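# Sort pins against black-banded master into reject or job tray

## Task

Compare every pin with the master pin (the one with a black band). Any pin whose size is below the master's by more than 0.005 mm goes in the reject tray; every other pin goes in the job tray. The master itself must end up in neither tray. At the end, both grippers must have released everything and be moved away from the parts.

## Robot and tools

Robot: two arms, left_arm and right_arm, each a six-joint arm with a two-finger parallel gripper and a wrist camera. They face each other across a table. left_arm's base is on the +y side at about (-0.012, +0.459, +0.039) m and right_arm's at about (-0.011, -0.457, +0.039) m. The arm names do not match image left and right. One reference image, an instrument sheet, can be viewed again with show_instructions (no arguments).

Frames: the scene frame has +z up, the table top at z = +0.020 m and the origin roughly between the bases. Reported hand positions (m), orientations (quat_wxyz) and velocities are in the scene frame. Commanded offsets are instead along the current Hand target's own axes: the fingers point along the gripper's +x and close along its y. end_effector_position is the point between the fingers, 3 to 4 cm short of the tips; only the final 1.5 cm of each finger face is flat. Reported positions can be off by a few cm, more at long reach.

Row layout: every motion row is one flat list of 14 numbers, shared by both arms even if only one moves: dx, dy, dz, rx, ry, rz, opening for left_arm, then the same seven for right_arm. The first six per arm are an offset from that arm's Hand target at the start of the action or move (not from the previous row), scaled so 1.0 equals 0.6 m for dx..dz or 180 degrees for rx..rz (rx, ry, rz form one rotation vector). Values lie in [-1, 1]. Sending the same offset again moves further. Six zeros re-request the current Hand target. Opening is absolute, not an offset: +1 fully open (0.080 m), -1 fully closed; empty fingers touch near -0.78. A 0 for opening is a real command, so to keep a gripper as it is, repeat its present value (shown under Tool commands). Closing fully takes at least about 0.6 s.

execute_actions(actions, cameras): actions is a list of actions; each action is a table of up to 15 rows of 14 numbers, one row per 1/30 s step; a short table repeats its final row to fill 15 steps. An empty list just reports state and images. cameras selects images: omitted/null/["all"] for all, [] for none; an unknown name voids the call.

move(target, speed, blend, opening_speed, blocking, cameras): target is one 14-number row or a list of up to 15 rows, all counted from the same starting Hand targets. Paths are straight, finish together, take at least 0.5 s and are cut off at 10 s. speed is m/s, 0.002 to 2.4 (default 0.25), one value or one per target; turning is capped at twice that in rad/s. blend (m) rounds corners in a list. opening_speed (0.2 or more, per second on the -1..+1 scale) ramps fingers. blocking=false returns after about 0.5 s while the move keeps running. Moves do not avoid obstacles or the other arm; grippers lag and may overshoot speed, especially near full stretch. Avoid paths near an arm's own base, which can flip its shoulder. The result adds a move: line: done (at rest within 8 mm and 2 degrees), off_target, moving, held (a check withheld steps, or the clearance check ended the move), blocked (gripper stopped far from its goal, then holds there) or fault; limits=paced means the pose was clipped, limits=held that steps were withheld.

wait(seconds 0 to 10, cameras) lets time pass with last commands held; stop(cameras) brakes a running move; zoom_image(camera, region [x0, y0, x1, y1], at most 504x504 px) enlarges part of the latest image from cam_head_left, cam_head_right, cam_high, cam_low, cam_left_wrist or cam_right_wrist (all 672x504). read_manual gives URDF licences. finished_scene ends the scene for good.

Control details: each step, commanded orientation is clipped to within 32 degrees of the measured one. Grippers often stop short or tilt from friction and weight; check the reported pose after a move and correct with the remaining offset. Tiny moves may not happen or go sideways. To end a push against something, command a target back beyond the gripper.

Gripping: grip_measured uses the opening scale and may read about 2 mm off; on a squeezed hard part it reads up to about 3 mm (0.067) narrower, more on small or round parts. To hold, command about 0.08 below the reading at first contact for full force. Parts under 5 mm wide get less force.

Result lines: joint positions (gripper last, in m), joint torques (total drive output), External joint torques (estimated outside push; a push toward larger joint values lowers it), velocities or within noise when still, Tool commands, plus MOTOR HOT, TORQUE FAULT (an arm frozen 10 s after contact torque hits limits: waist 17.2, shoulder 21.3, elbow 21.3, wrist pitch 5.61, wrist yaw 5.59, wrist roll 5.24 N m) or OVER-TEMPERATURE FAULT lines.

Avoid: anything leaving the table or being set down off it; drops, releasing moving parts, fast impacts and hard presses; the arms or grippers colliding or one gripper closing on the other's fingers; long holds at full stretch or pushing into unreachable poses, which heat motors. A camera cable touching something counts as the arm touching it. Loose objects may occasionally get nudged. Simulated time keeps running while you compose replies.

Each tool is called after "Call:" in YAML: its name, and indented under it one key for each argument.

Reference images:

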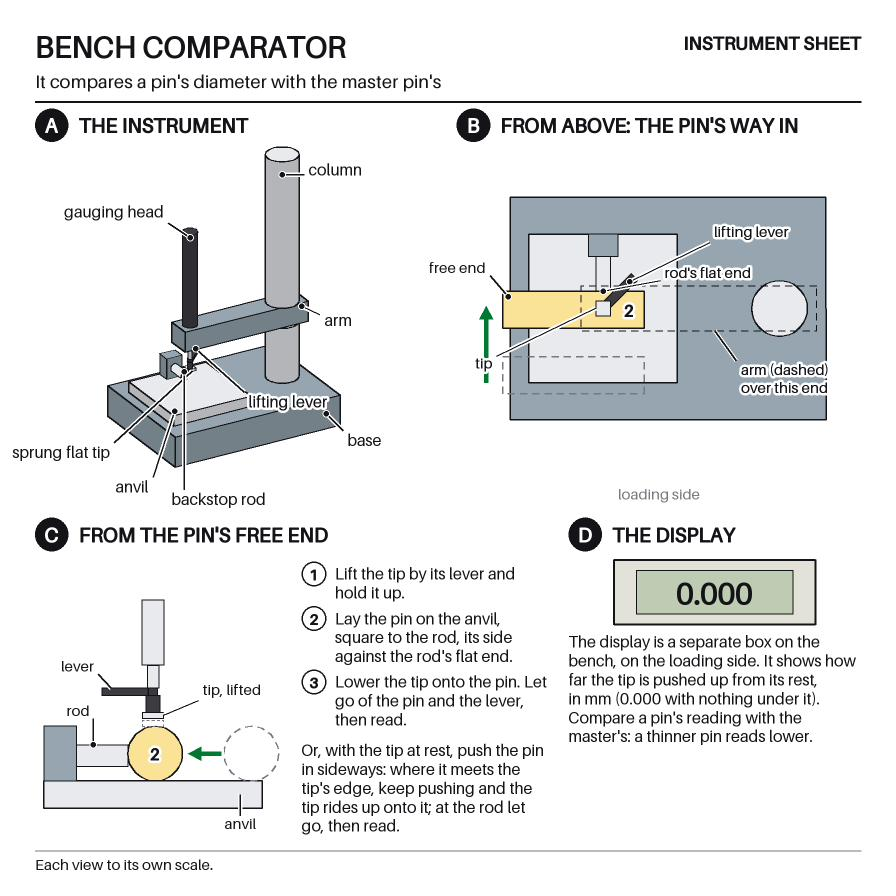

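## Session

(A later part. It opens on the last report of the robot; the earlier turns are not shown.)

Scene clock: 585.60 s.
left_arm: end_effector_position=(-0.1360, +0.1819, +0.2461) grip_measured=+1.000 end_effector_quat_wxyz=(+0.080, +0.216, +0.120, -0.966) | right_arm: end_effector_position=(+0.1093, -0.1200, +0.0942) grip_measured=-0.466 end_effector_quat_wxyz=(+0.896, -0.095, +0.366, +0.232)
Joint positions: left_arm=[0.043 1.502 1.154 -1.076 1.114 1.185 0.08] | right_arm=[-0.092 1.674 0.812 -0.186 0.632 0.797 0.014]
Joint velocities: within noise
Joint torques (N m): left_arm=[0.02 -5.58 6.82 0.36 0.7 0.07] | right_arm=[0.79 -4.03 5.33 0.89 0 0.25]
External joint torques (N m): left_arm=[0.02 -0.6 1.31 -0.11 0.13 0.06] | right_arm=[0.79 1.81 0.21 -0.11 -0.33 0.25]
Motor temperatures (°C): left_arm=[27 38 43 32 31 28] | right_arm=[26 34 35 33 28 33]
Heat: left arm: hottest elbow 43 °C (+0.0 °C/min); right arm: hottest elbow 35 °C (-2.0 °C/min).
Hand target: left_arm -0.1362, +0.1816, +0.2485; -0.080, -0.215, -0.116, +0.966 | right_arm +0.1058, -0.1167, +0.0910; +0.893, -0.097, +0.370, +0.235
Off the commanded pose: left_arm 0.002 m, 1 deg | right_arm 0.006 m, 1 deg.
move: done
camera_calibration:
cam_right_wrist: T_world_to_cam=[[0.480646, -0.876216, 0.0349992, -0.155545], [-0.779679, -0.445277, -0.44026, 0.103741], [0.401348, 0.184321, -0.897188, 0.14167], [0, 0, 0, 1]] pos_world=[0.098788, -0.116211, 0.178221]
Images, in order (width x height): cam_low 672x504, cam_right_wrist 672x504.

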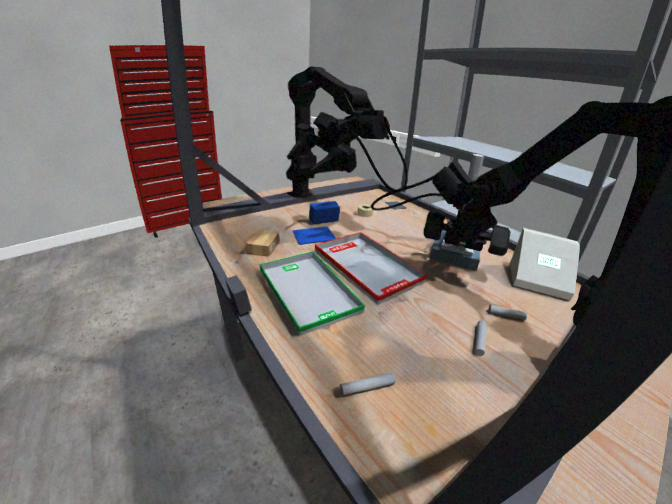

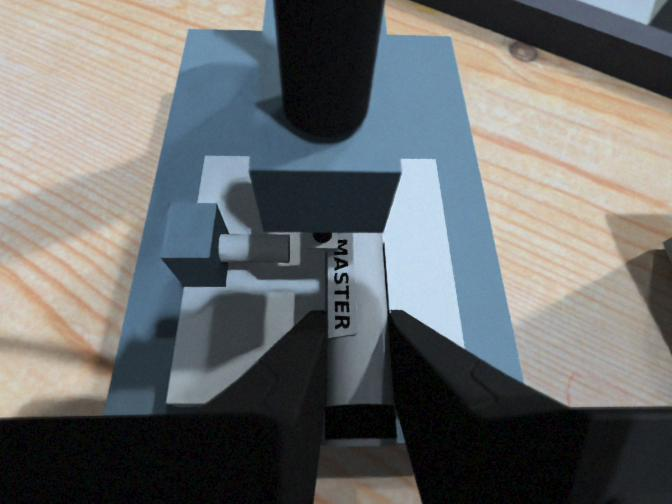

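Call:
zoom_image:
  camera: "cam_low"
  region: [530, 245, 570, 275]

Call:
move:
  target: [0,0,0,0,0,0,1,-0.0,0.01,0.0,0,0,0,-0.62]
  speed: 0.03
  cameras: ["cam_low","cam_right_wrist"]

Call:
zoom_image:
  camera: "cam_right_wrist"
  region: [140, 150, 420, 390]

Call:
zoom_image:
  camera: "cam_low"
  region: [530, 245, 570, 275]

Scaled by 12.600 from the camera's 672x504 image, which has a finer 960x720 frame.

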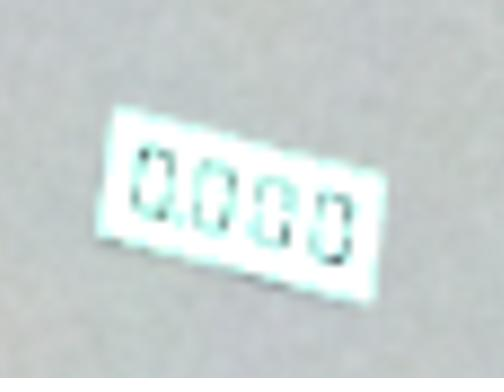

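Scene clock: 599.23 s.
left_arm: end_effector_position=(-0.1360, +0.1819, +0.2461) grip_measured=+1.000 end_effector_quat_wxyz=(+0.080, +0.216, +0.120, -0.966) | right_arm: end_effector_position=(+0.1074, -0.1163, +0.0943) grip_measured=-0.466 end_effector_quat_wxyz=(+0.897, -0.097, +0.364, +0.229)
Joint positions: left_arm=[0.043 1.502 1.154 -1.076 1.114 1.185 0.08] | right_arm=[-0.081 1.691 0.833 -0.202 0.644 0.81 0.014]
Joint velocities: within noise
Joint torques (N m): left_arm=[-0.01 -5.56 6.83 0.37 0.69 0.06] | right_arm=[0.96 -4.09 5.7 1.17 -0.25 0.25]
External joint torques (N m): left_arm=[-0.01 -0.52 1.32 -0.11 0.13 0.05] | right_arm=[0.97 1.85 0.64 0.21 -0.59 0.25]
Motor temperatures (°C): left_arm=[27 38 43 31 31 28] | right_arm=[26 34 36 32 28 33]
Heat: left arm: hottest elbow 43 °C (+0.0 °C/min); right arm: hottest elbow 36 °C (-2.0 °C/min).
Hand target: left_arm -0.1362, +0.1816, +0.2485; -0.080, -0.215, -0.116, +0.966 | right_arm +0.1029, -0.1114, +0.0910; +0.893, -0.097, +0.370, +0.235
Off the commanded pose: left_arm 0.002 m, 1 deg | right_arm 0.007 m, 1 deg.
move: done
camera_calibration:
cam_right_wrist: T_world_to_cam=[[0.476585, -0.878149, 0.0414798, -0.151731], [-0.779365, -0.443863, -0.44224, 0.104339], [0.406764, 0.178437, -0.895937, 0.140506], [0, 0, 0, 1]] pos_world=[0.0964781, -0.112002, 0.178321]
Images, in order (width x height): cam_low 672x504, cam_right_wrist 672x504.

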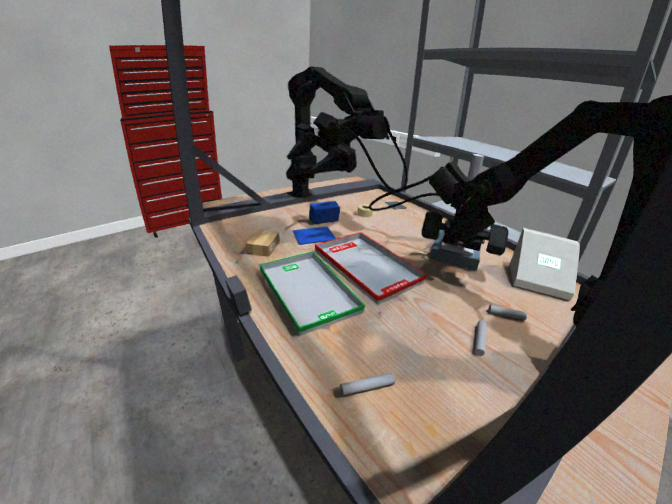

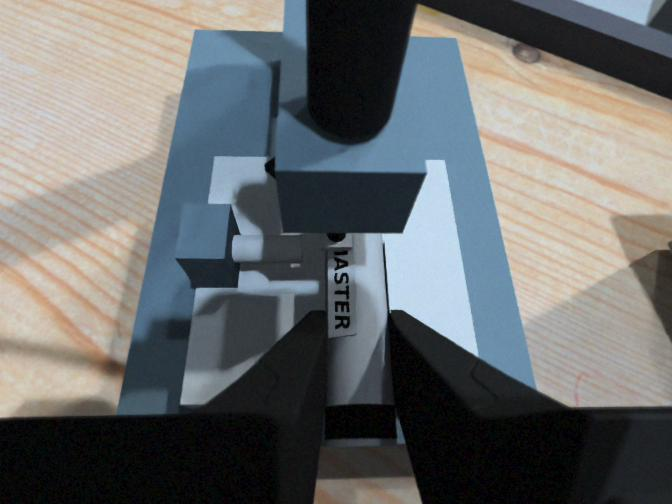

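Scaled by 1.800 from the camera's 672x504 image, which has a finer 960x720 frame.

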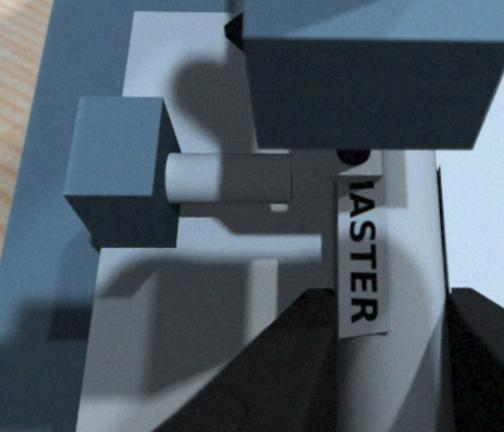

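Scaled by 12.600 from the camera's 672x504 image, which has a finer 960x720 frame.

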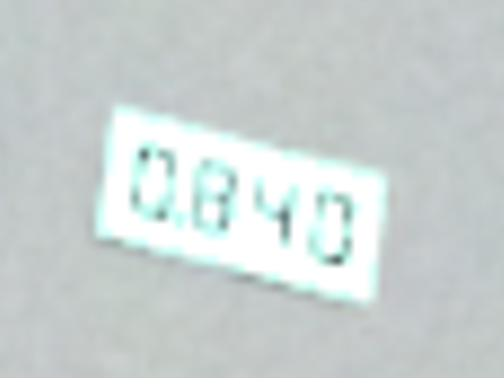

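Call:
move:
  target: [0,0,0,0,0,0,1,-0.0,0.0117,0.0,0,0,0,-0.62]
  speed: 0.03
  cameras: ["cam_low","cam_right_wrist"]

Call:
zoom_image:
  camera: "cam_right_wrist"
  region: [140, 150, 420, 390]

Call:
zoom_image:
  camera: "cam_low"
  region: [530, 245, 570, 275]

Scene clock: 610.07 s.
left_arm: end_effector_position=(-0.1360, +0.1819, +0.2461) grip_measured=+1.000 end_effector_quat_wxyz=(+0.080, +0.216, +0.120, -0.966) | right_arm: end_effector_position=(+0.1043, -0.1106, +0.0943) grip_measured=-0.466 end_effector_quat_wxyz=(+0.897, -0.097, +0.364, +0.229)
Joint positions: left_arm=[0.043 1.502 1.154 -1.076 1.114 1.185 0.08] | right_arm=[-0.069 1.712 0.858 -0.215 0.649 0.824 0.014]
Joint velocities: within noise
Joint torques (N m): left_arm=[-0.04 -5.58 6.88 0.37 0.71 0.07] | right_arm=[0.96 -4.13 5.71 1.11 -0.2 0.22]
External joint torques (N m): left_arm=[-0.04 -0.53 1.37 -0.1 0.14 0.06] | right_arm=[0.95 1.97 0.63 0.15 -0.54 0.22]
Motor temperatures (°C): left_arm=[27 38 43 31 31 28] | right_arm=[27 34 36 32 28 33]
Heat: left arm: hottest elbow 43 °C (+0.0 °C/min); right arm: hottest elbow 36 °C (-1.0 °C/min).
Hand target: left_arm -0.1362, +0.1816, +0.2485; -0.080, -0.215, -0.116, +0.966 | right_arm +0.0994, -0.1053, +0.0909; +0.893, -0.097, +0.370, +0.235
Off the commanded pose: left_arm 0.002 m, 1 deg | right_arm 0.008 m, 1 deg.
move: done
camera_calibration:
cam_right_wrist: T_world_to_cam=[[0.47635, -0.878287, 0.0412596, -0.145249], [-0.779777, -0.443672, -0.441705, 0.104495], [0.40625, 0.178233, -0.896211, 0.140784], [0, 0, 0, 1]] pos_world=[0.0934787, -0.106301, 0.178321]
Images, in order (width x height): cam_low 672x504, cam_right_wrist 672x504.

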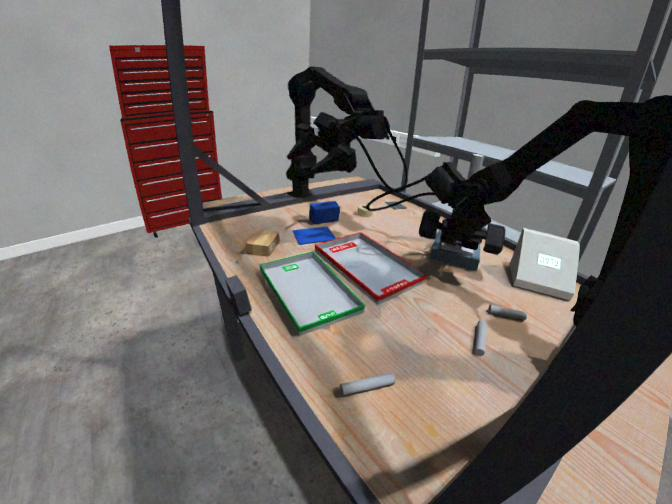

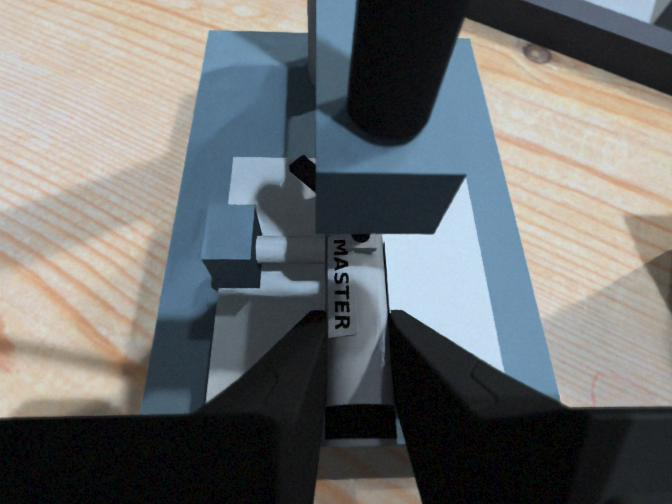

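Scaled by 1.800 from the camera's 672x504 image, which has a finer 960x720 frame.

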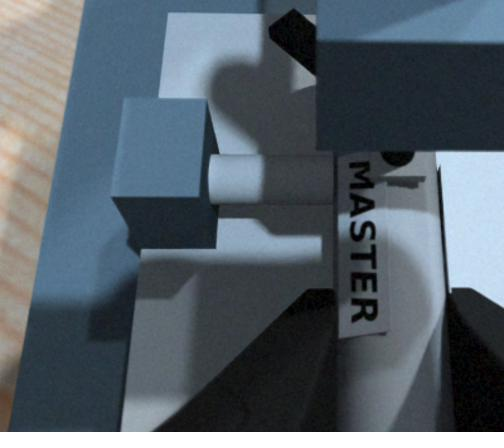

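Scaled by 12.600 from the camera's 672x504 image, which has a finer 960x720 frame.

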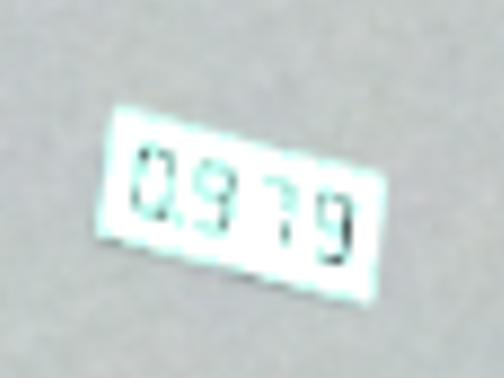

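Call:
move:
  target:
    - [0,0,0,0,0,0,1,-0.003,-0.007,0.003,0,0,0,-0.62]
    - [0,0,0,0,0,0,1,-0.003,-0.007,0.003,0,0,0,-0.25]
    - [0,0,0,0,0,0,1,-0.1,-0.008,0.0,0,0,0,-0.25]
  speed: [0.04,0.05,0.12]
  opening_speed: 0.8
  cameras: ["cam_low","cam_right_wrist","cam_head_right","cam_high"]

Call:
zoom_image:
  camera: "cam_low"
  region: [530, 245, 570, 275]

Call:
zoom_image:
  camera: "cam_head_right"
  region: [470, 100, 530, 180]

Scene clock: 626.23 s.
left_arm: end_effector_position=(-0.1360, +0.1819, +0.2461) grip_measured=+1.000 end_effector_quat_wxyz=(+0.080, +0.216, +0.120, -0.966) | right_arm: end_effector_position=(+0.0657, -0.1351, +0.1233) grip_measured=-0.252 end_effector_quat_wxyz=(+0.891, -0.114, +0.374, +0.230)
Joint positions: left_arm=[0.043 1.502 1.154 -1.076 1.114 1.185 0.08] | right_arm=[0.057 1.58 0.879 -0.488 0.683 0.961 0.024]
Joint velocities: within noise
Joint torques (N m): left_arm=[-0.05 -5.6 6.79 0.36 0.69 0.06] | right_arm=[0.31 -7.45 6.28 0.87 0.57 0.24]
External joint torques (N m): left_arm=[-0.05 -0.59 1.26 -0.12 0.13 0.05] | right_arm=[0.34 -2.07 0.97 0.06 0.19 0.24]
Motor temperatures (°C): left_arm=[27 38 43 31 31 28] | right_arm=[27 34 38 32 28 33]
Heat: left arm: hottest elbow 43 °C (+0.0 °C/min); right arm: hottest elbow 38 °C (+2.0 °C/min).
Hand target: left_arm -0.1362, +0.1816, +0.2485; -0.080, -0.215, -0.116, +0.966 | right_arm +0.0649, -0.1304, +0.1334; +0.893, -0.097, +0.370, +0.235
Off the commanded pose: left_arm 0.002 m, 1 deg | right_arm 0.011 m, 2 deg.
move: off_target (right_arm)
camera_calibration:
cam_right_wrist: T_world_to_cam=[[0.490139, -0.869274, 0.0642295, -0.15205], [-0.779638, -0.470163, -0.413656, 0.0693136], [0.389779, 0.152673, -0.908165, 0.185889], [0, 0, 0, 1]] pos_world=[0.0561096, -0.127965, 0.207256]
Images, in order (width x height): cam_head_right 672x504, cam_high 672x504, cam_low 672x504, cam_right_wrist 672x504.

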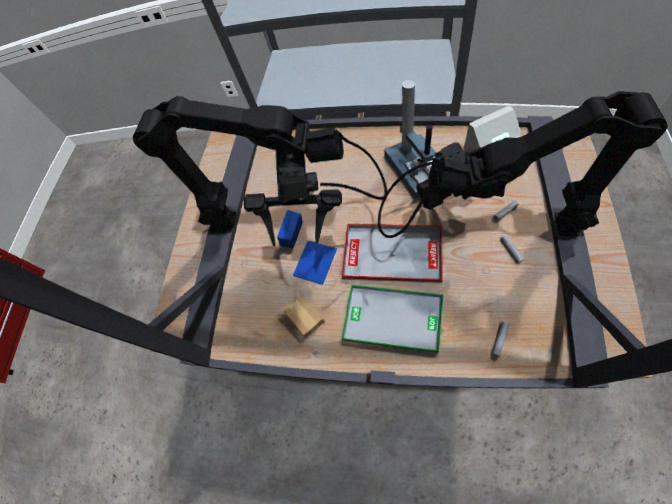

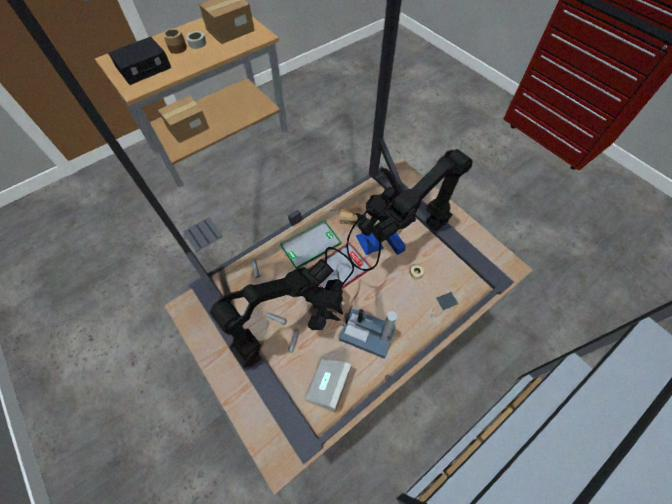

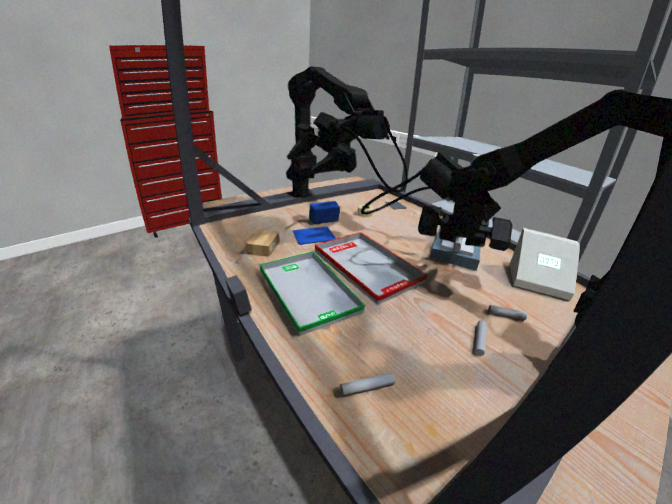

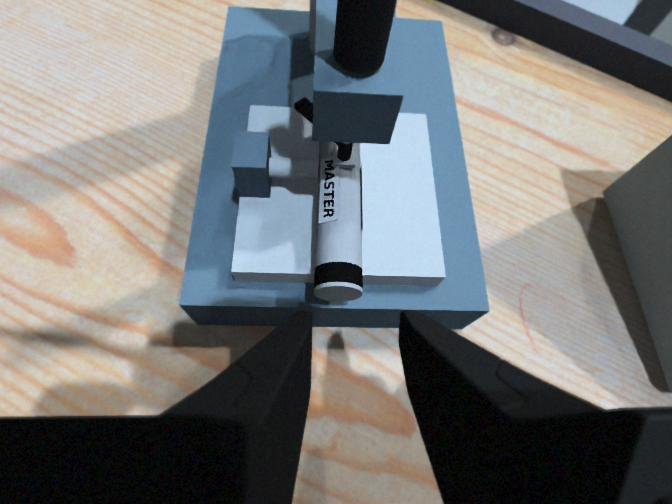

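Scaled by 12.600 from the camera's 672x504 image, which has a finer 960x720 frame.

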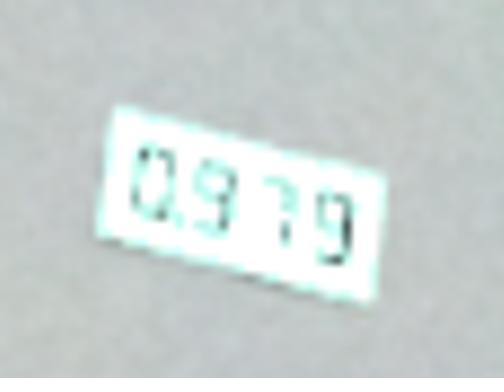

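Scaled by 6.300 from the camera's 672x504 image, which has a finer 960x720 frame.

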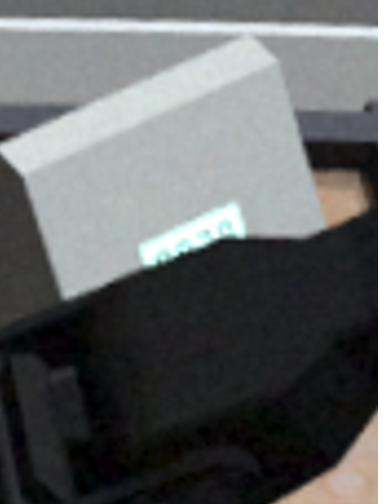

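Call:
move:
  target: [0,0,0,0,0,0,1,-0.1257,-0.1452,-0.0855,0,0,0,0]
  speed: 0.25
  cameras: ["cam_low","cam_right_wrist"]

Call:
zoom_image:
  camera: "cam_right_wrist"
  region: [500, 0, 672, 130]

Scene clock: 640.23 s.
left_arm: end_effector_position=(-0.1360, +0.1819, +0.2461) grip_measured=+1.000 end_effector_quat_wxyz=(+0.080, +0.216, +0.120, -0.966) | right_arm: end_effector_position=(+0.0296, -0.2494, +0.1491) grip_measured=-0.002 end_effector_quat_wxyz=(+0.892, -0.103, +0.372, +0.234)
Joint positions: left_arm=[0.043 1.502 1.154 -1.076 1.114 1.185 0.08] | right_arm=[0.321 1.129 0.655 -0.916 0.762 1.299 0.035]
Joint velocities: within noise
Joint torques (N m): left_arm=[0 -5.55 6.86 0.36 0.7 0.06] | right_arm=[0.49 -3.39 4.3 0.58 0.64 0.28]
External joint torques (N m): left_arm=[-0.02 -0.55 1.37 -0.11 0.14 0.05] | right_arm=[0.5 -1.04 -1.11 0.04 0.2 0.27]
Motor temperatures (°C): left_arm=[27 38 43 31 31 28] | right_arm=[27 37 38 32 28 33]
Heat: left arm: hottest elbow 43 °C (+0.0 °C/min); right arm: hottest elbow 38 °C (+3.0 °C/min).
Hand target: left_arm -0.1362, +0.1816, +0.2485; -0.080, -0.215, -0.116, +0.966 | right_arm +0.0299, -0.2504, +0.1504; +0.893, -0.097, +0.370, +0.235
Off the commanded pose: left_arm 0.002 m, 1 deg | right_arm 0.002 m, 1 deg.
move: done
camera_calibration:
cam_right_wrist: T_world_to_cam=[[0.489152, -0.871138, 0.0430023, -0.232683], [-0.780418, -0.459163, -0.424402, 0.00250947], [0.389457, 0.174037, -0.904452, 0.24564], [0, 0, 0, 1]] pos_world=[0.0201096, -0.244297, 0.23324]
Images, in order (width x height): cam_low 672x504, cam_right_wrist 672x504.

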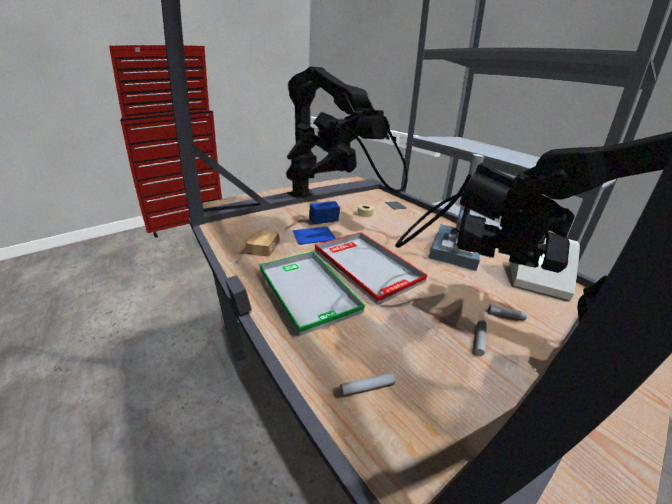

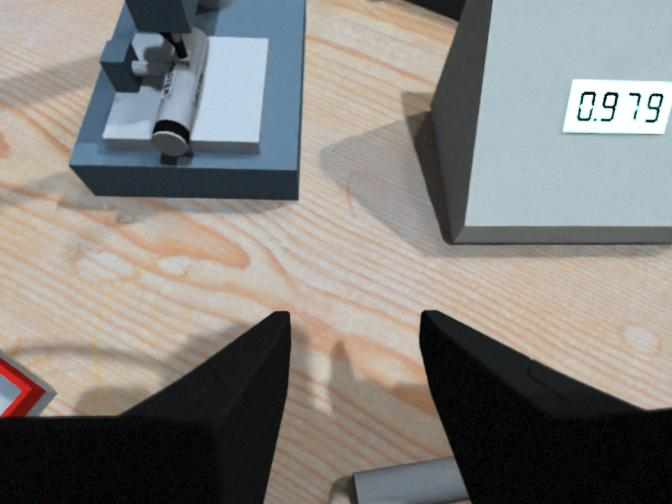

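Scaled by 2.930 from the camera's 672x504 image, which has a finer 960x720 frame.

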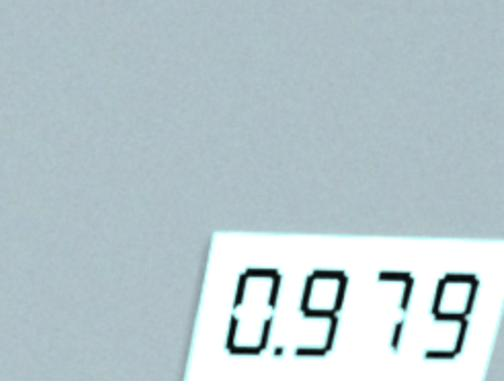

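Call:
move:
  target:
    - [0,0,0,0,0,0,1,0.144,0.1388,0.0858,0,0,0,-0.25]
    - [0,0,0,0,0,0,1,0.227,0.1388,0.0858,0,0,0,-0.25]
  speed: [0.25,0.1]
  cameras: ["cam_low","cam_right_wrist"]

Call:
zoom_image:
  camera: "cam_right_wrist"
  region: [200, 200, 500, 450]

Scene clock: 680.50 s.
left_arm: end_effector_position=(-0.1360, +0.1819, +0.2461) grip_measured=+1.000 end_effector_quat_wxyz=(+0.080, +0.216, +0.120, -0.966) | right_arm: end_effector_position=(+0.1034, -0.1120, +0.0938) grip_measured=-0.248 end_effector_quat_wxyz=(+0.894, -0.093, +0.369, +0.237)
Joint positions: left_arm=[0.043 1.502 1.154 -1.076 1.114 1.185 0.08] | right_arm=[-0.074 1.697 0.841 -0.199 0.628 0.816 0.024]
Joint velocities: within noise
Joint torques (N m): left_arm=[-0.01 -5.56 6.82 0.37 0.71 0.06] | right_arm=[-0.3 -5.06 4.07 1.41 0.24 -0.16]
External joint torques (N m): left_arm=[0.01 -0.55 1.33 -0.1 0.15 0.05] | right_arm=[-0.27 1 -1.09 0.41 -0.1 -0.16]
Motor temperatures (°C): left_arm=[27 38 43 31 31 28] | right_arm=[26 34 37 30 28 33]
Heat: left arm: hottest elbow 43 °C (+0.0 °C/min); right arm: hottest elbow 37 °C (-1.0 °C/min).
Hand target: left_arm -0.1362, +0.1816, +0.2485; -0.080, -0.215, -0.116, +0.966 | right_arm +0.1043, -0.1125, +0.0905; +0.893, -0.097, +0.370, +0.235
Off the commanded pose: left_arm 0.002 m, 1 deg | right_arm 0.004 m, 1 deg.
move: done
camera_calibration:
cam_right_wrist: T_world_to_cam=[[0.486128, -0.873515, 0.0255319, -0.145068], [-0.781513, -0.44763, -0.434586, 0.101932], [0.391046, 0.191311, -0.900268, 0.144426], [0, 0, 0, 1]] pos_world=[0.0937057, -0.108722, 0.178025]
Images, in order (width x height): cam_low 672x504, cam_right_wrist 672x504.

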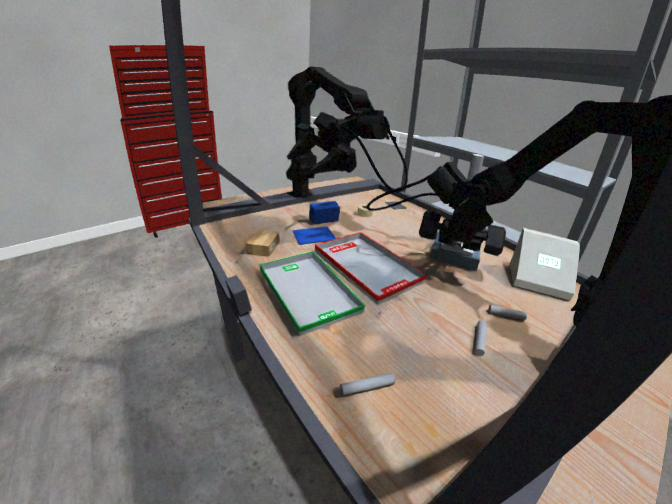

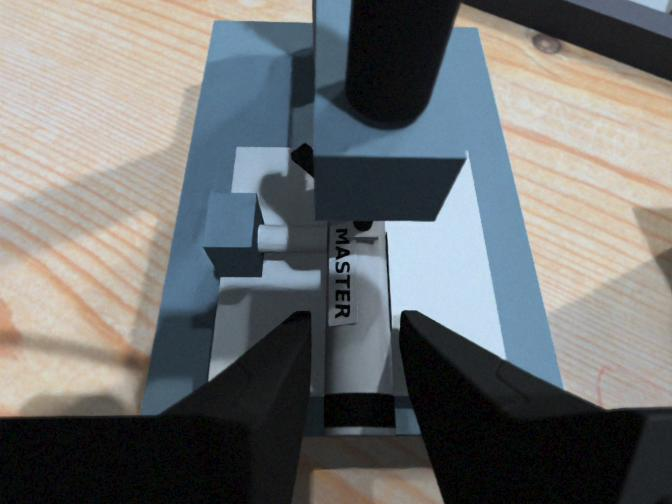

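Scaled by 1.680 from the camera's 672x504 image, which has a finer 960x720 frame.

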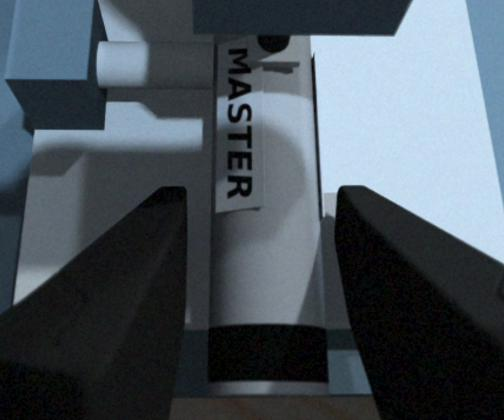

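Call:
move:
  target:
    - [0,0,0,0,0,0,1,0,0,0,0,0,0,-0.62]
    - [0,0,0,0,0,0,1,0,-0.0467,0.0,0,0,0,-0.62]
    - [0,0,0,0,0,0,1,-0.0943,-0.0467,-0.0236,0,0,0,-0.62]
    - [0,0,0,0,0,0,1,-0.1379,0.0275,-0.0907,0,0,0,-0.62]
    - [0,0,0,0,0,0,1,-0.0674,0.0275,-0.1612,0,0,0,-0.62]
  speed: [0.1,0.08,0.15,0.2,0.08]
  opening_speed: 1
  blend: [0,0,0.01,0.01,0]
  cameras: ["cam_low","cam_right_wrist"]

Scene clock: 704.33 s.
left_arm: end_effector_position=(-0.1360, +0.1819, +0.2461) grip_measured=+1.000 end_effector_quat_wxyz=(+0.080, +0.216, +0.120, -0.966) | right_arm: end_effector_position=(+0.0114, -0.1445, +0.0530) grip_measured=-0.468 end_effector_quat_wxyz=(+0.892, -0.096, +0.372, +0.237)
Joint positions: left_arm=[0.043 1.502 1.154 -1.076 1.114 1.185 0.08] | right_arm=[0.261 1.767 0.754 -0.308 0.749 1.219 0.014]
Joint velocities: within noise
Joint torques (N m): left_arm=[0 -5.54 6.8 0.36 0.7 0.06] | right_arm=[0.22 -4.93 2.87 1.08 0.66 0.19]
External joint torques (N m): left_arm=[0.02 -0.64 1.38 -0.1 0.14 0.05] | right_arm=[0.24 0.74 -1.39 0.45 0.23 0.19]
Motor temperatures (°C): left_arm=[27 38 43 31 32 28] | right_arm=[26 35 36 32 28 33]
Heat: left arm: hottest elbow 43 °C (+0.0 °C/min); right arm: hottest elbow 36 °C (-1.0 °C/min).
Hand target: left_arm -0.1362, +0.1816, +0.2485; -0.080, -0.215, -0.116, +0.966 | right_arm +0.0118, -0.1460, +0.0507; +0.893, -0.097, +0.370, +0.235
Off the commanded pose: left_arm 0.002 m, 1 deg | right_arm 0.003 m, 0 deg.
move: done
camera_calibration:
cam_right_wrist: T_world_to_cam=[[0.489647, -0.871426, 0.0293752, -0.127651], [-0.782047, -0.453824, -0.427138, -0.00346384], [0.385551, 0.186174, -0.903709, 0.149344], [0, 0, 0, 1]] pos_world=[0.00221555, -0.140615, 0.137234]
Images, in order (width x height): cam_low 672x504, cam_right_wrist 672x504.

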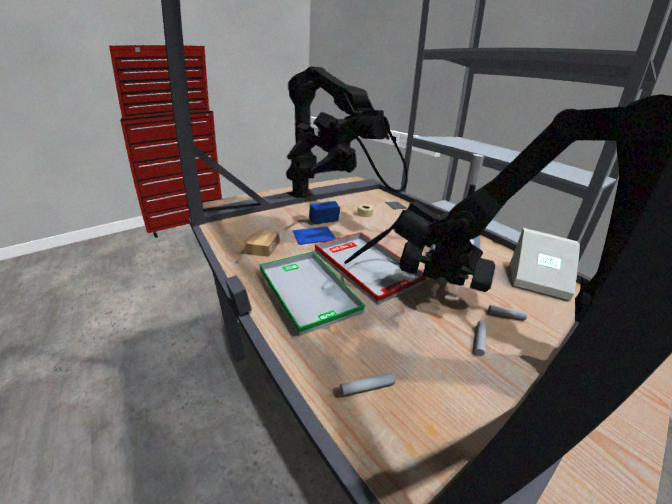

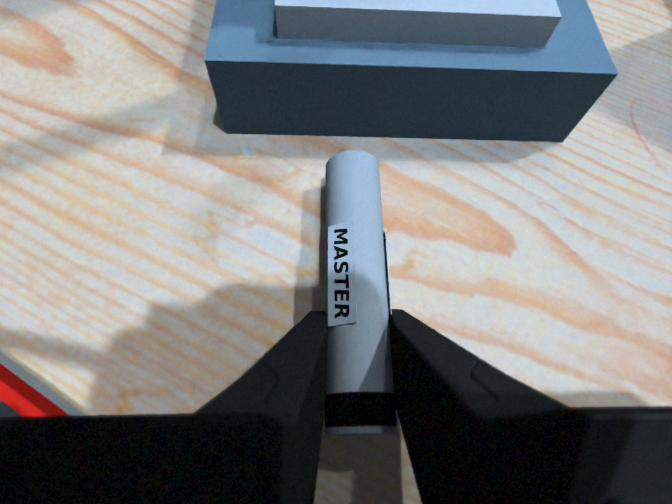

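Call:
move:
  target:
    - [0,0,0,0,0,0,1,0.002,0,-0.002,0,0,0,-0.62]
    - [0,0,0,0,0,0,1,0.002,0,-0.002,0,0,0,-0.2]
    - [0,0,0,0,0,0,1,-0.12,0,0,0,0,0,-0.2]
  speed: [0.1,0.08,0.2]
  opening_speed: 1
  cameras: ["cam_low","cam_right_wrist"]

Scene clock: 717.50 s.
left_arm: end_effector_position=(-0.1360, +0.1819, +0.2461) grip_measured=+1.000 end_effector_quat_wxyz=(+0.080, +0.216, +0.120, -0.966) | right_arm: end_effector_position=(-0.0300, -0.1755, +0.0947) grip_measured=-0.202 end_effector_quat_wxyz=(+0.893, -0.112, +0.370, +0.230)
Joint positions: left_arm=[0.043 1.502 1.154 -1.076 1.114 1.185 0.08] | right_arm=[0.451 1.659 0.849 -0.726 0.778 1.48 0.026]
Joint velocities: within noise
Joint torques (N m): left_arm=[-0.03 -5.56 6.84 0.36 0.71 0.07] | right_arm=[0.34 -6.69 5.4 0.35 0.68 0.23]
External joint torques (N m): left_arm=[-0.02 -0.57 1.36 -0.11 0.14 0.05] | right_arm=[0.34 -1.51 0.86 0.03 0.22 0.23]
Motor temperatures (°C): left_arm=[27 38 43 31 32 28] | right_arm=[26 36 35 32 28 33]
Heat: left arm: hottest elbow 43 °C (+0.0 °C/min); right arm: hottest shoulder 36 °C (+1.0 °C/min).
Hand target: left_arm -0.1362, +0.1816, +0.2485; -0.080, -0.215, -0.116, +0.966 | right_arm -0.0325, -0.1711, +0.1017; +0.893, -0.097, +0.370, +0.235
Off the commanded pose: left_arm 0.002 m, 1 deg | right_arm 0.009 m, 2 deg.
move: off_target (right_arm)
camera_calibration:
cam_right_wrist: T_world_to_cam=[[0.488158, -0.870459, 0.0632751, -0.138619], [-0.776738, -0.466368, -0.423296, -0.0344839], [0.397971, 0.157487, -0.903779, 0.204001], [0, 0, 0, 1]] pos_world=[-0.0403033, -0.168872, 0.178546]
Images, in order (width x height): cam_low 672x504, cam_right_wrist 672x504.

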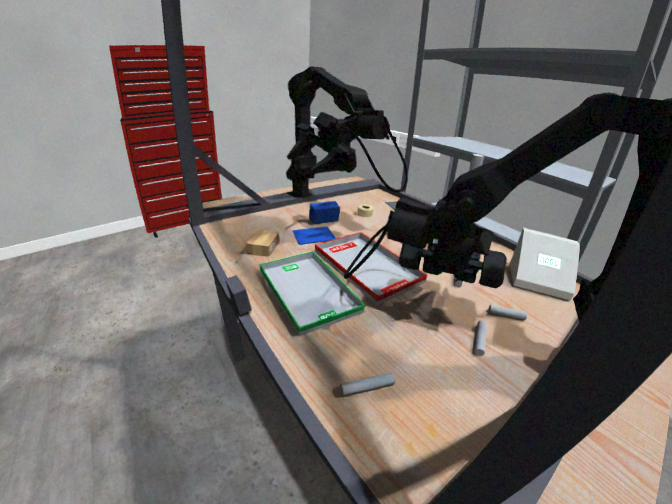

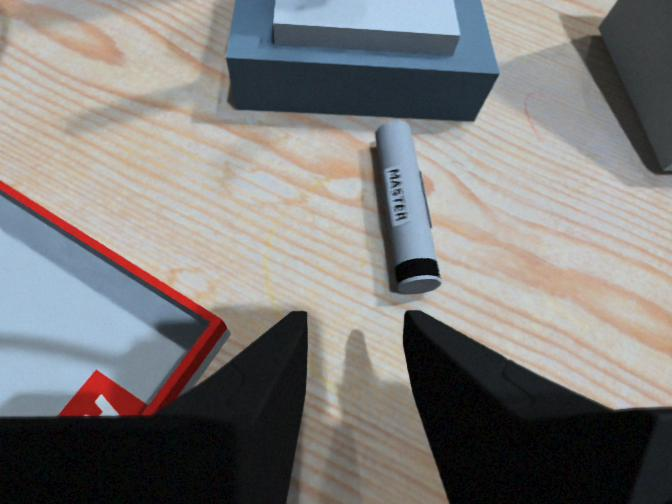

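Call:
move:
  target: [0,0,0,0,0,0,1,-0.0495,-0.2433,0.0643,-0.464,0.1973,0.1922,0.6]
  speed: 0.5
  cameras: ["cam_low","cam_right_wrist","cam_head_right"]

Scene clock: 739.63 s.
left_arm: end_effector_position=(-0.1360, +0.1819, +0.2461) grip_measured=+1.000 end_effector_quat_wxyz=(+0.080, +0.216, +0.120, -0.966) | right_arm: end_effector_position=(+0.0438, -0.2981, +0.1467) grip_measured=+0.598 end_effector_quat_wxyz=(+0.363, -0.607, +0.367, +0.604)
Joint positions: left_arm=[0.043 1.502 1.154 -1.076 1.114 1.185 0.08] | right_arm=[-0.328 1.176 0.851 -1.253 0.003 -0.813 0.062]
Joint velocities: within noise
Joint torques (N m): left_arm=[-0.02 -5.63 6.83 0.37 0.7 0.07] | right_arm=[-0.28 -1.55 6.29 0.29 -0.21 -0.23]
External joint torques (N m): left_arm=[-0.01 -0.56 1.31 -0.1 0.13 0.06] | right_arm=[-0.28 0.98 0.97 -0.03 -0.18 -0.23]
Motor temperatures (°C): left_arm=[27 38 43 31 32 28] | right_arm=[26 39 35 30 28 33]
Heat: left arm: hottest elbow 43 °C (+0.0 °C/min); right arm: hottest shoulder 39 °C (+5.0 °C/min).
Hand target: left_arm -0.1362, +0.1816, +0.2485; -0.080, -0.215, -0.116, +0.966 | right_arm +0.0449, -0.2949, +0.1499; -0.364, +0.606, -0.364, -0.606
Off the commanded pose: left_arm 0.002 m, 1 deg | right_arm 0.005 m, 1 deg.
move: done
camera_calibration:
cam_right_wrist: T_world_to_cam=[[0.874414, 0.484544, 0.0248333, 0.107908], [0.448279, -0.826429, 0.340677, -0.285393], [0.185596, -0.286761, -0.939852, 0.123174], [0, 0, 0, 1]] pos_world=[0.0107184, -0.252822, 0.210313]
Images, in order (width x height): cam_head_right 672x504, cam_low 672x504, cam_right_wrist 672x504.

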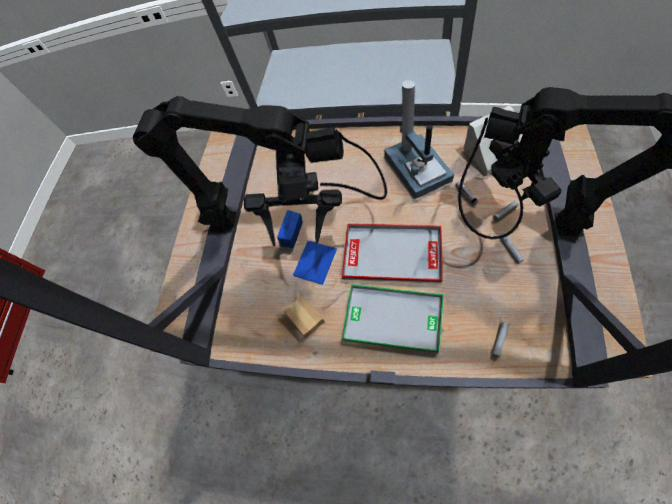

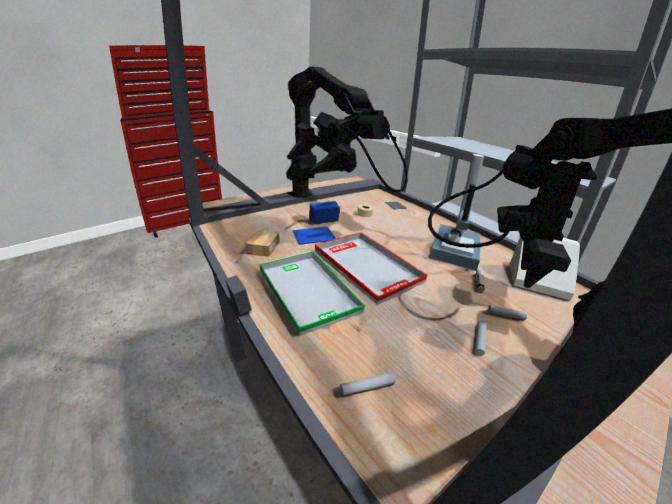

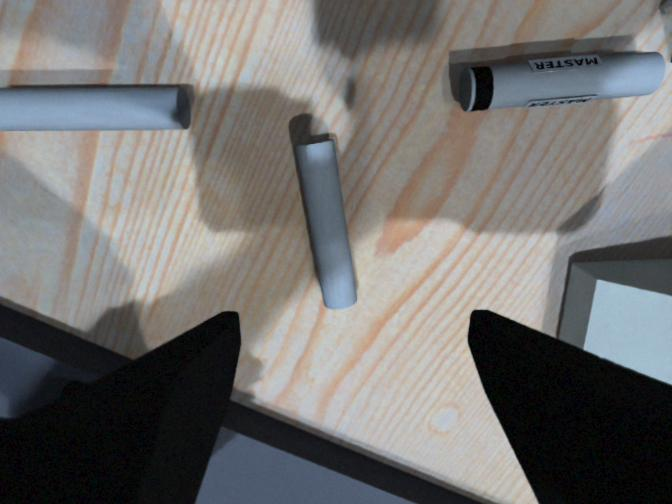

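Call:
move:
  target:
    - [0,0,0,0,0,0,1,0.1533,0.011,0.005,-0.0517,0,0,0.2]
    - [0,0,0,0,0,0,1,0.1533,0.011,0.005,-0.0517,0,0,-0.62]
    - [0,0,0,0,0,0,1,0.07,0.011,0.005,-0.0517,0,0,-0.62]
  speed: [0.15,0.08,0.15]
  opening_speed: 1
  cameras: ["cam_low","cam_right_wrist"]

Scene clock: 766.10 s.
left_arm: end_effector_position=(-0.1360, +0.1819, +0.2461) grip_measured=+1.000 end_effector_quat_wxyz=(+0.080, +0.216, +0.120, -0.966) | right_arm: end_effector_position=(+0.0371, -0.3007, +0.1015) grip_measured=-0.482 end_effector_quat_wxyz=(+0.307, -0.635, +0.326, +0.630)
Joint positions: left_arm=[0.043 1.502 1.154 -1.076 1.114 1.185 0.08] | right_arm=[-0.295 1.212 0.69 -1.077 0.003 -0.937 0.013]
Joint velocities: within noise
Joint torques (N m): left_arm=[-0.06 -5.55 6.81 0.37 0.71 0.07] | right_arm=[0.4 -3.7 6.49 0.25 -0.2 -0.19]
External joint torques (N m): left_arm=[-0.03 -0.55 1.33 -0.1 0.14 0.06] | right_arm=[0.4 -1.13 1.43 0 -0.16 -0.19]
Motor temperatures (°C): left_arm=[27 39 44 31 32 28] | right_arm=[26 35 37 29 28 32]
Heat: left arm: hottest elbow 44 °C (+1.0 °C/min); right arm: hottest elbow 37 °C (+1.0 °C/min).
Hand target: left_arm -0.1362, +0.1816, +0.2485; -0.080, -0.215, -0.116, +0.966 | right_arm +0.0376, -0.2954, +0.1079; -0.314, +0.633, -0.314, -0.634
Off the commanded pose: left_arm 0.002 m, 1 deg | right_arm 0.008 m, 2 deg.
move: done
camera_calibration:
cam_right_wrist: T_world_to_cam=[[0.788149, 0.615444, 0.00713475, 0.160522], [0.57434, -0.739578, 0.350938, -0.248719], [0.221259, -0.272494, -0.936371, 0.0839032], [0, 0, 0, 1]] pos_world=[-0.00223035, -0.259877, 0.164704]
Images, in order (width x height): cam_low 672x504, cam_right_wrist 672x504.

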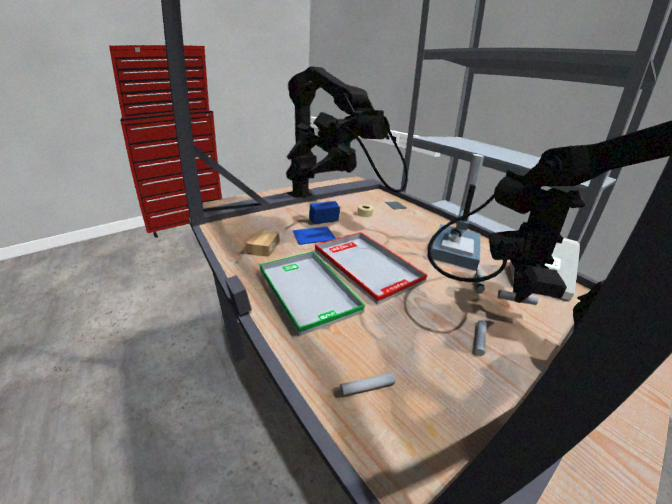

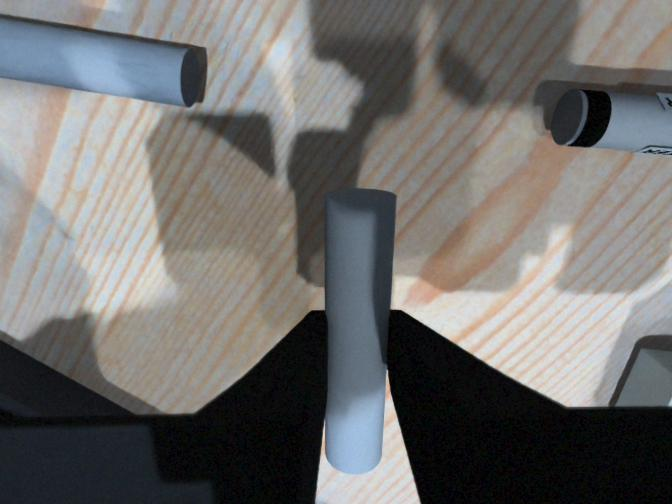

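Call:
move:
  target:
    - [0,0,0,0,0,0,1,0,-0.044,0.159,0.5433,0,0,-0.62]
    - [0,0,0,0,0,0,1,0.0815,-0.044,0.159,0.5433,0,0,-0.62]
    - [0,0,0,0,0,0,1,0.0815,-0.044,0.159,0.5433,0,0,0.3]
    - [0,0,0,0,0,0,1,-0.01,-0.044,0.159,0.5433,0,0,0.3]
    - [0,0,0,0,0,0,1,0.0132,0.012,0.165,0.5122,-0.1851,-0.2121,0.3]
  speed: [0.4,0.1,0.1,0.15,0.4]
  opening_speed: 1
  cameras: ["cam_low","cam_right_wrist"]

Scene clock: 814.10 s.
left_arm: end_effector_position=(-0.1360, +0.1819, +0.2461) grip_measured=+1.000 end_effector_quat_wxyz=(+0.080, +0.216, +0.120, -0.966) | right_arm: end_effector_position=(-0.0290, -0.2193, +0.1020) grip_measured=+0.297 end_effector_quat_wxyz=(+0.891, -0.094, +0.374, +0.238)
Joint positions: left_arm=[0.043 1.502 1.154 -1.076 1.114 1.185 0.08] | right_arm=[0.535 1.489 0.713 -0.803 0.779 1.598 0.048]
Joint velocities: within noise
Joint torques (N m): left_arm=[0.02 -5.6 6.83 0.38 0.69 0.07] | right_arm=[0.3 -3.1 3.16 0.32 0.7 0.21]
External joint torques (N m): left_arm=[0.02 -0.62 1.37 -0.09 0.13 0.06] | right_arm=[0.28 0.88 -1.45 0.04 0.25 0.21]
Motor temperatures (°C): left_arm=[27 39 44 31 32 28] | right_arm=[26 34 41 29 28 32]
Heat: left arm: hottest elbow 44 °C (+0.0 °C/min); right arm: hottest elbow 41 °C (+4.1 °C/min).
Hand target: left_arm -0.1362, +0.1816, +0.2485; -0.080, -0.215, -0.116, +0.966 | right_arm -0.0281, -0.2210, +0.1000; +0.893, -0.097, +0.370, +0.235
Off the commanded pose: left_arm 0.002 m, 1 deg | right_arm 0.003 m, 1 deg.
move: done
camera_calibration:
cam_right_wrist: T_world_to_cam=[[0.488868, -0.872042, 0.0234737, -0.173932], [-0.784787, -0.451385, -0.424689, -0.047883], [0.380943, 0.189195, -0.905035, 0.223734], [0, 0, 0, 1]] pos_world=[-0.0377781, -0.215619, 0.186235]
Images, in order (width x height): cam_low 672x504, cam_right_wrist 672x504.

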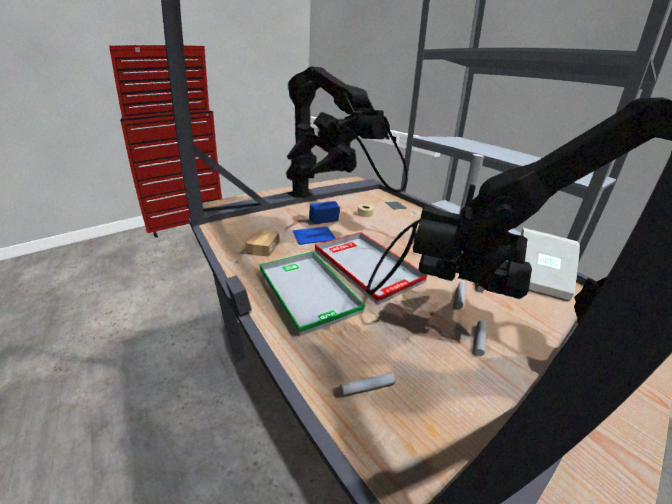

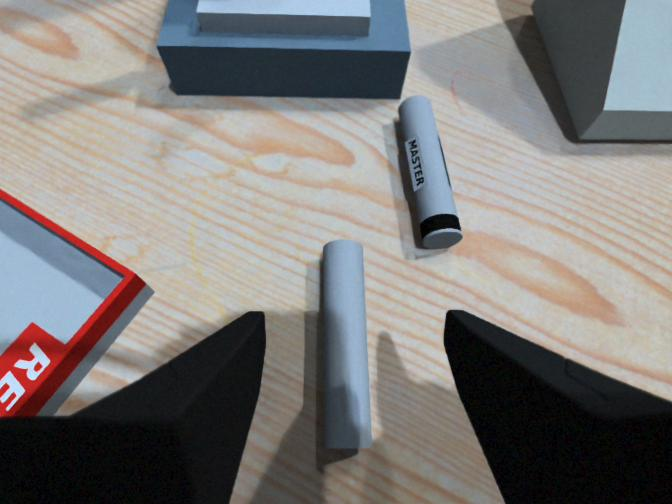

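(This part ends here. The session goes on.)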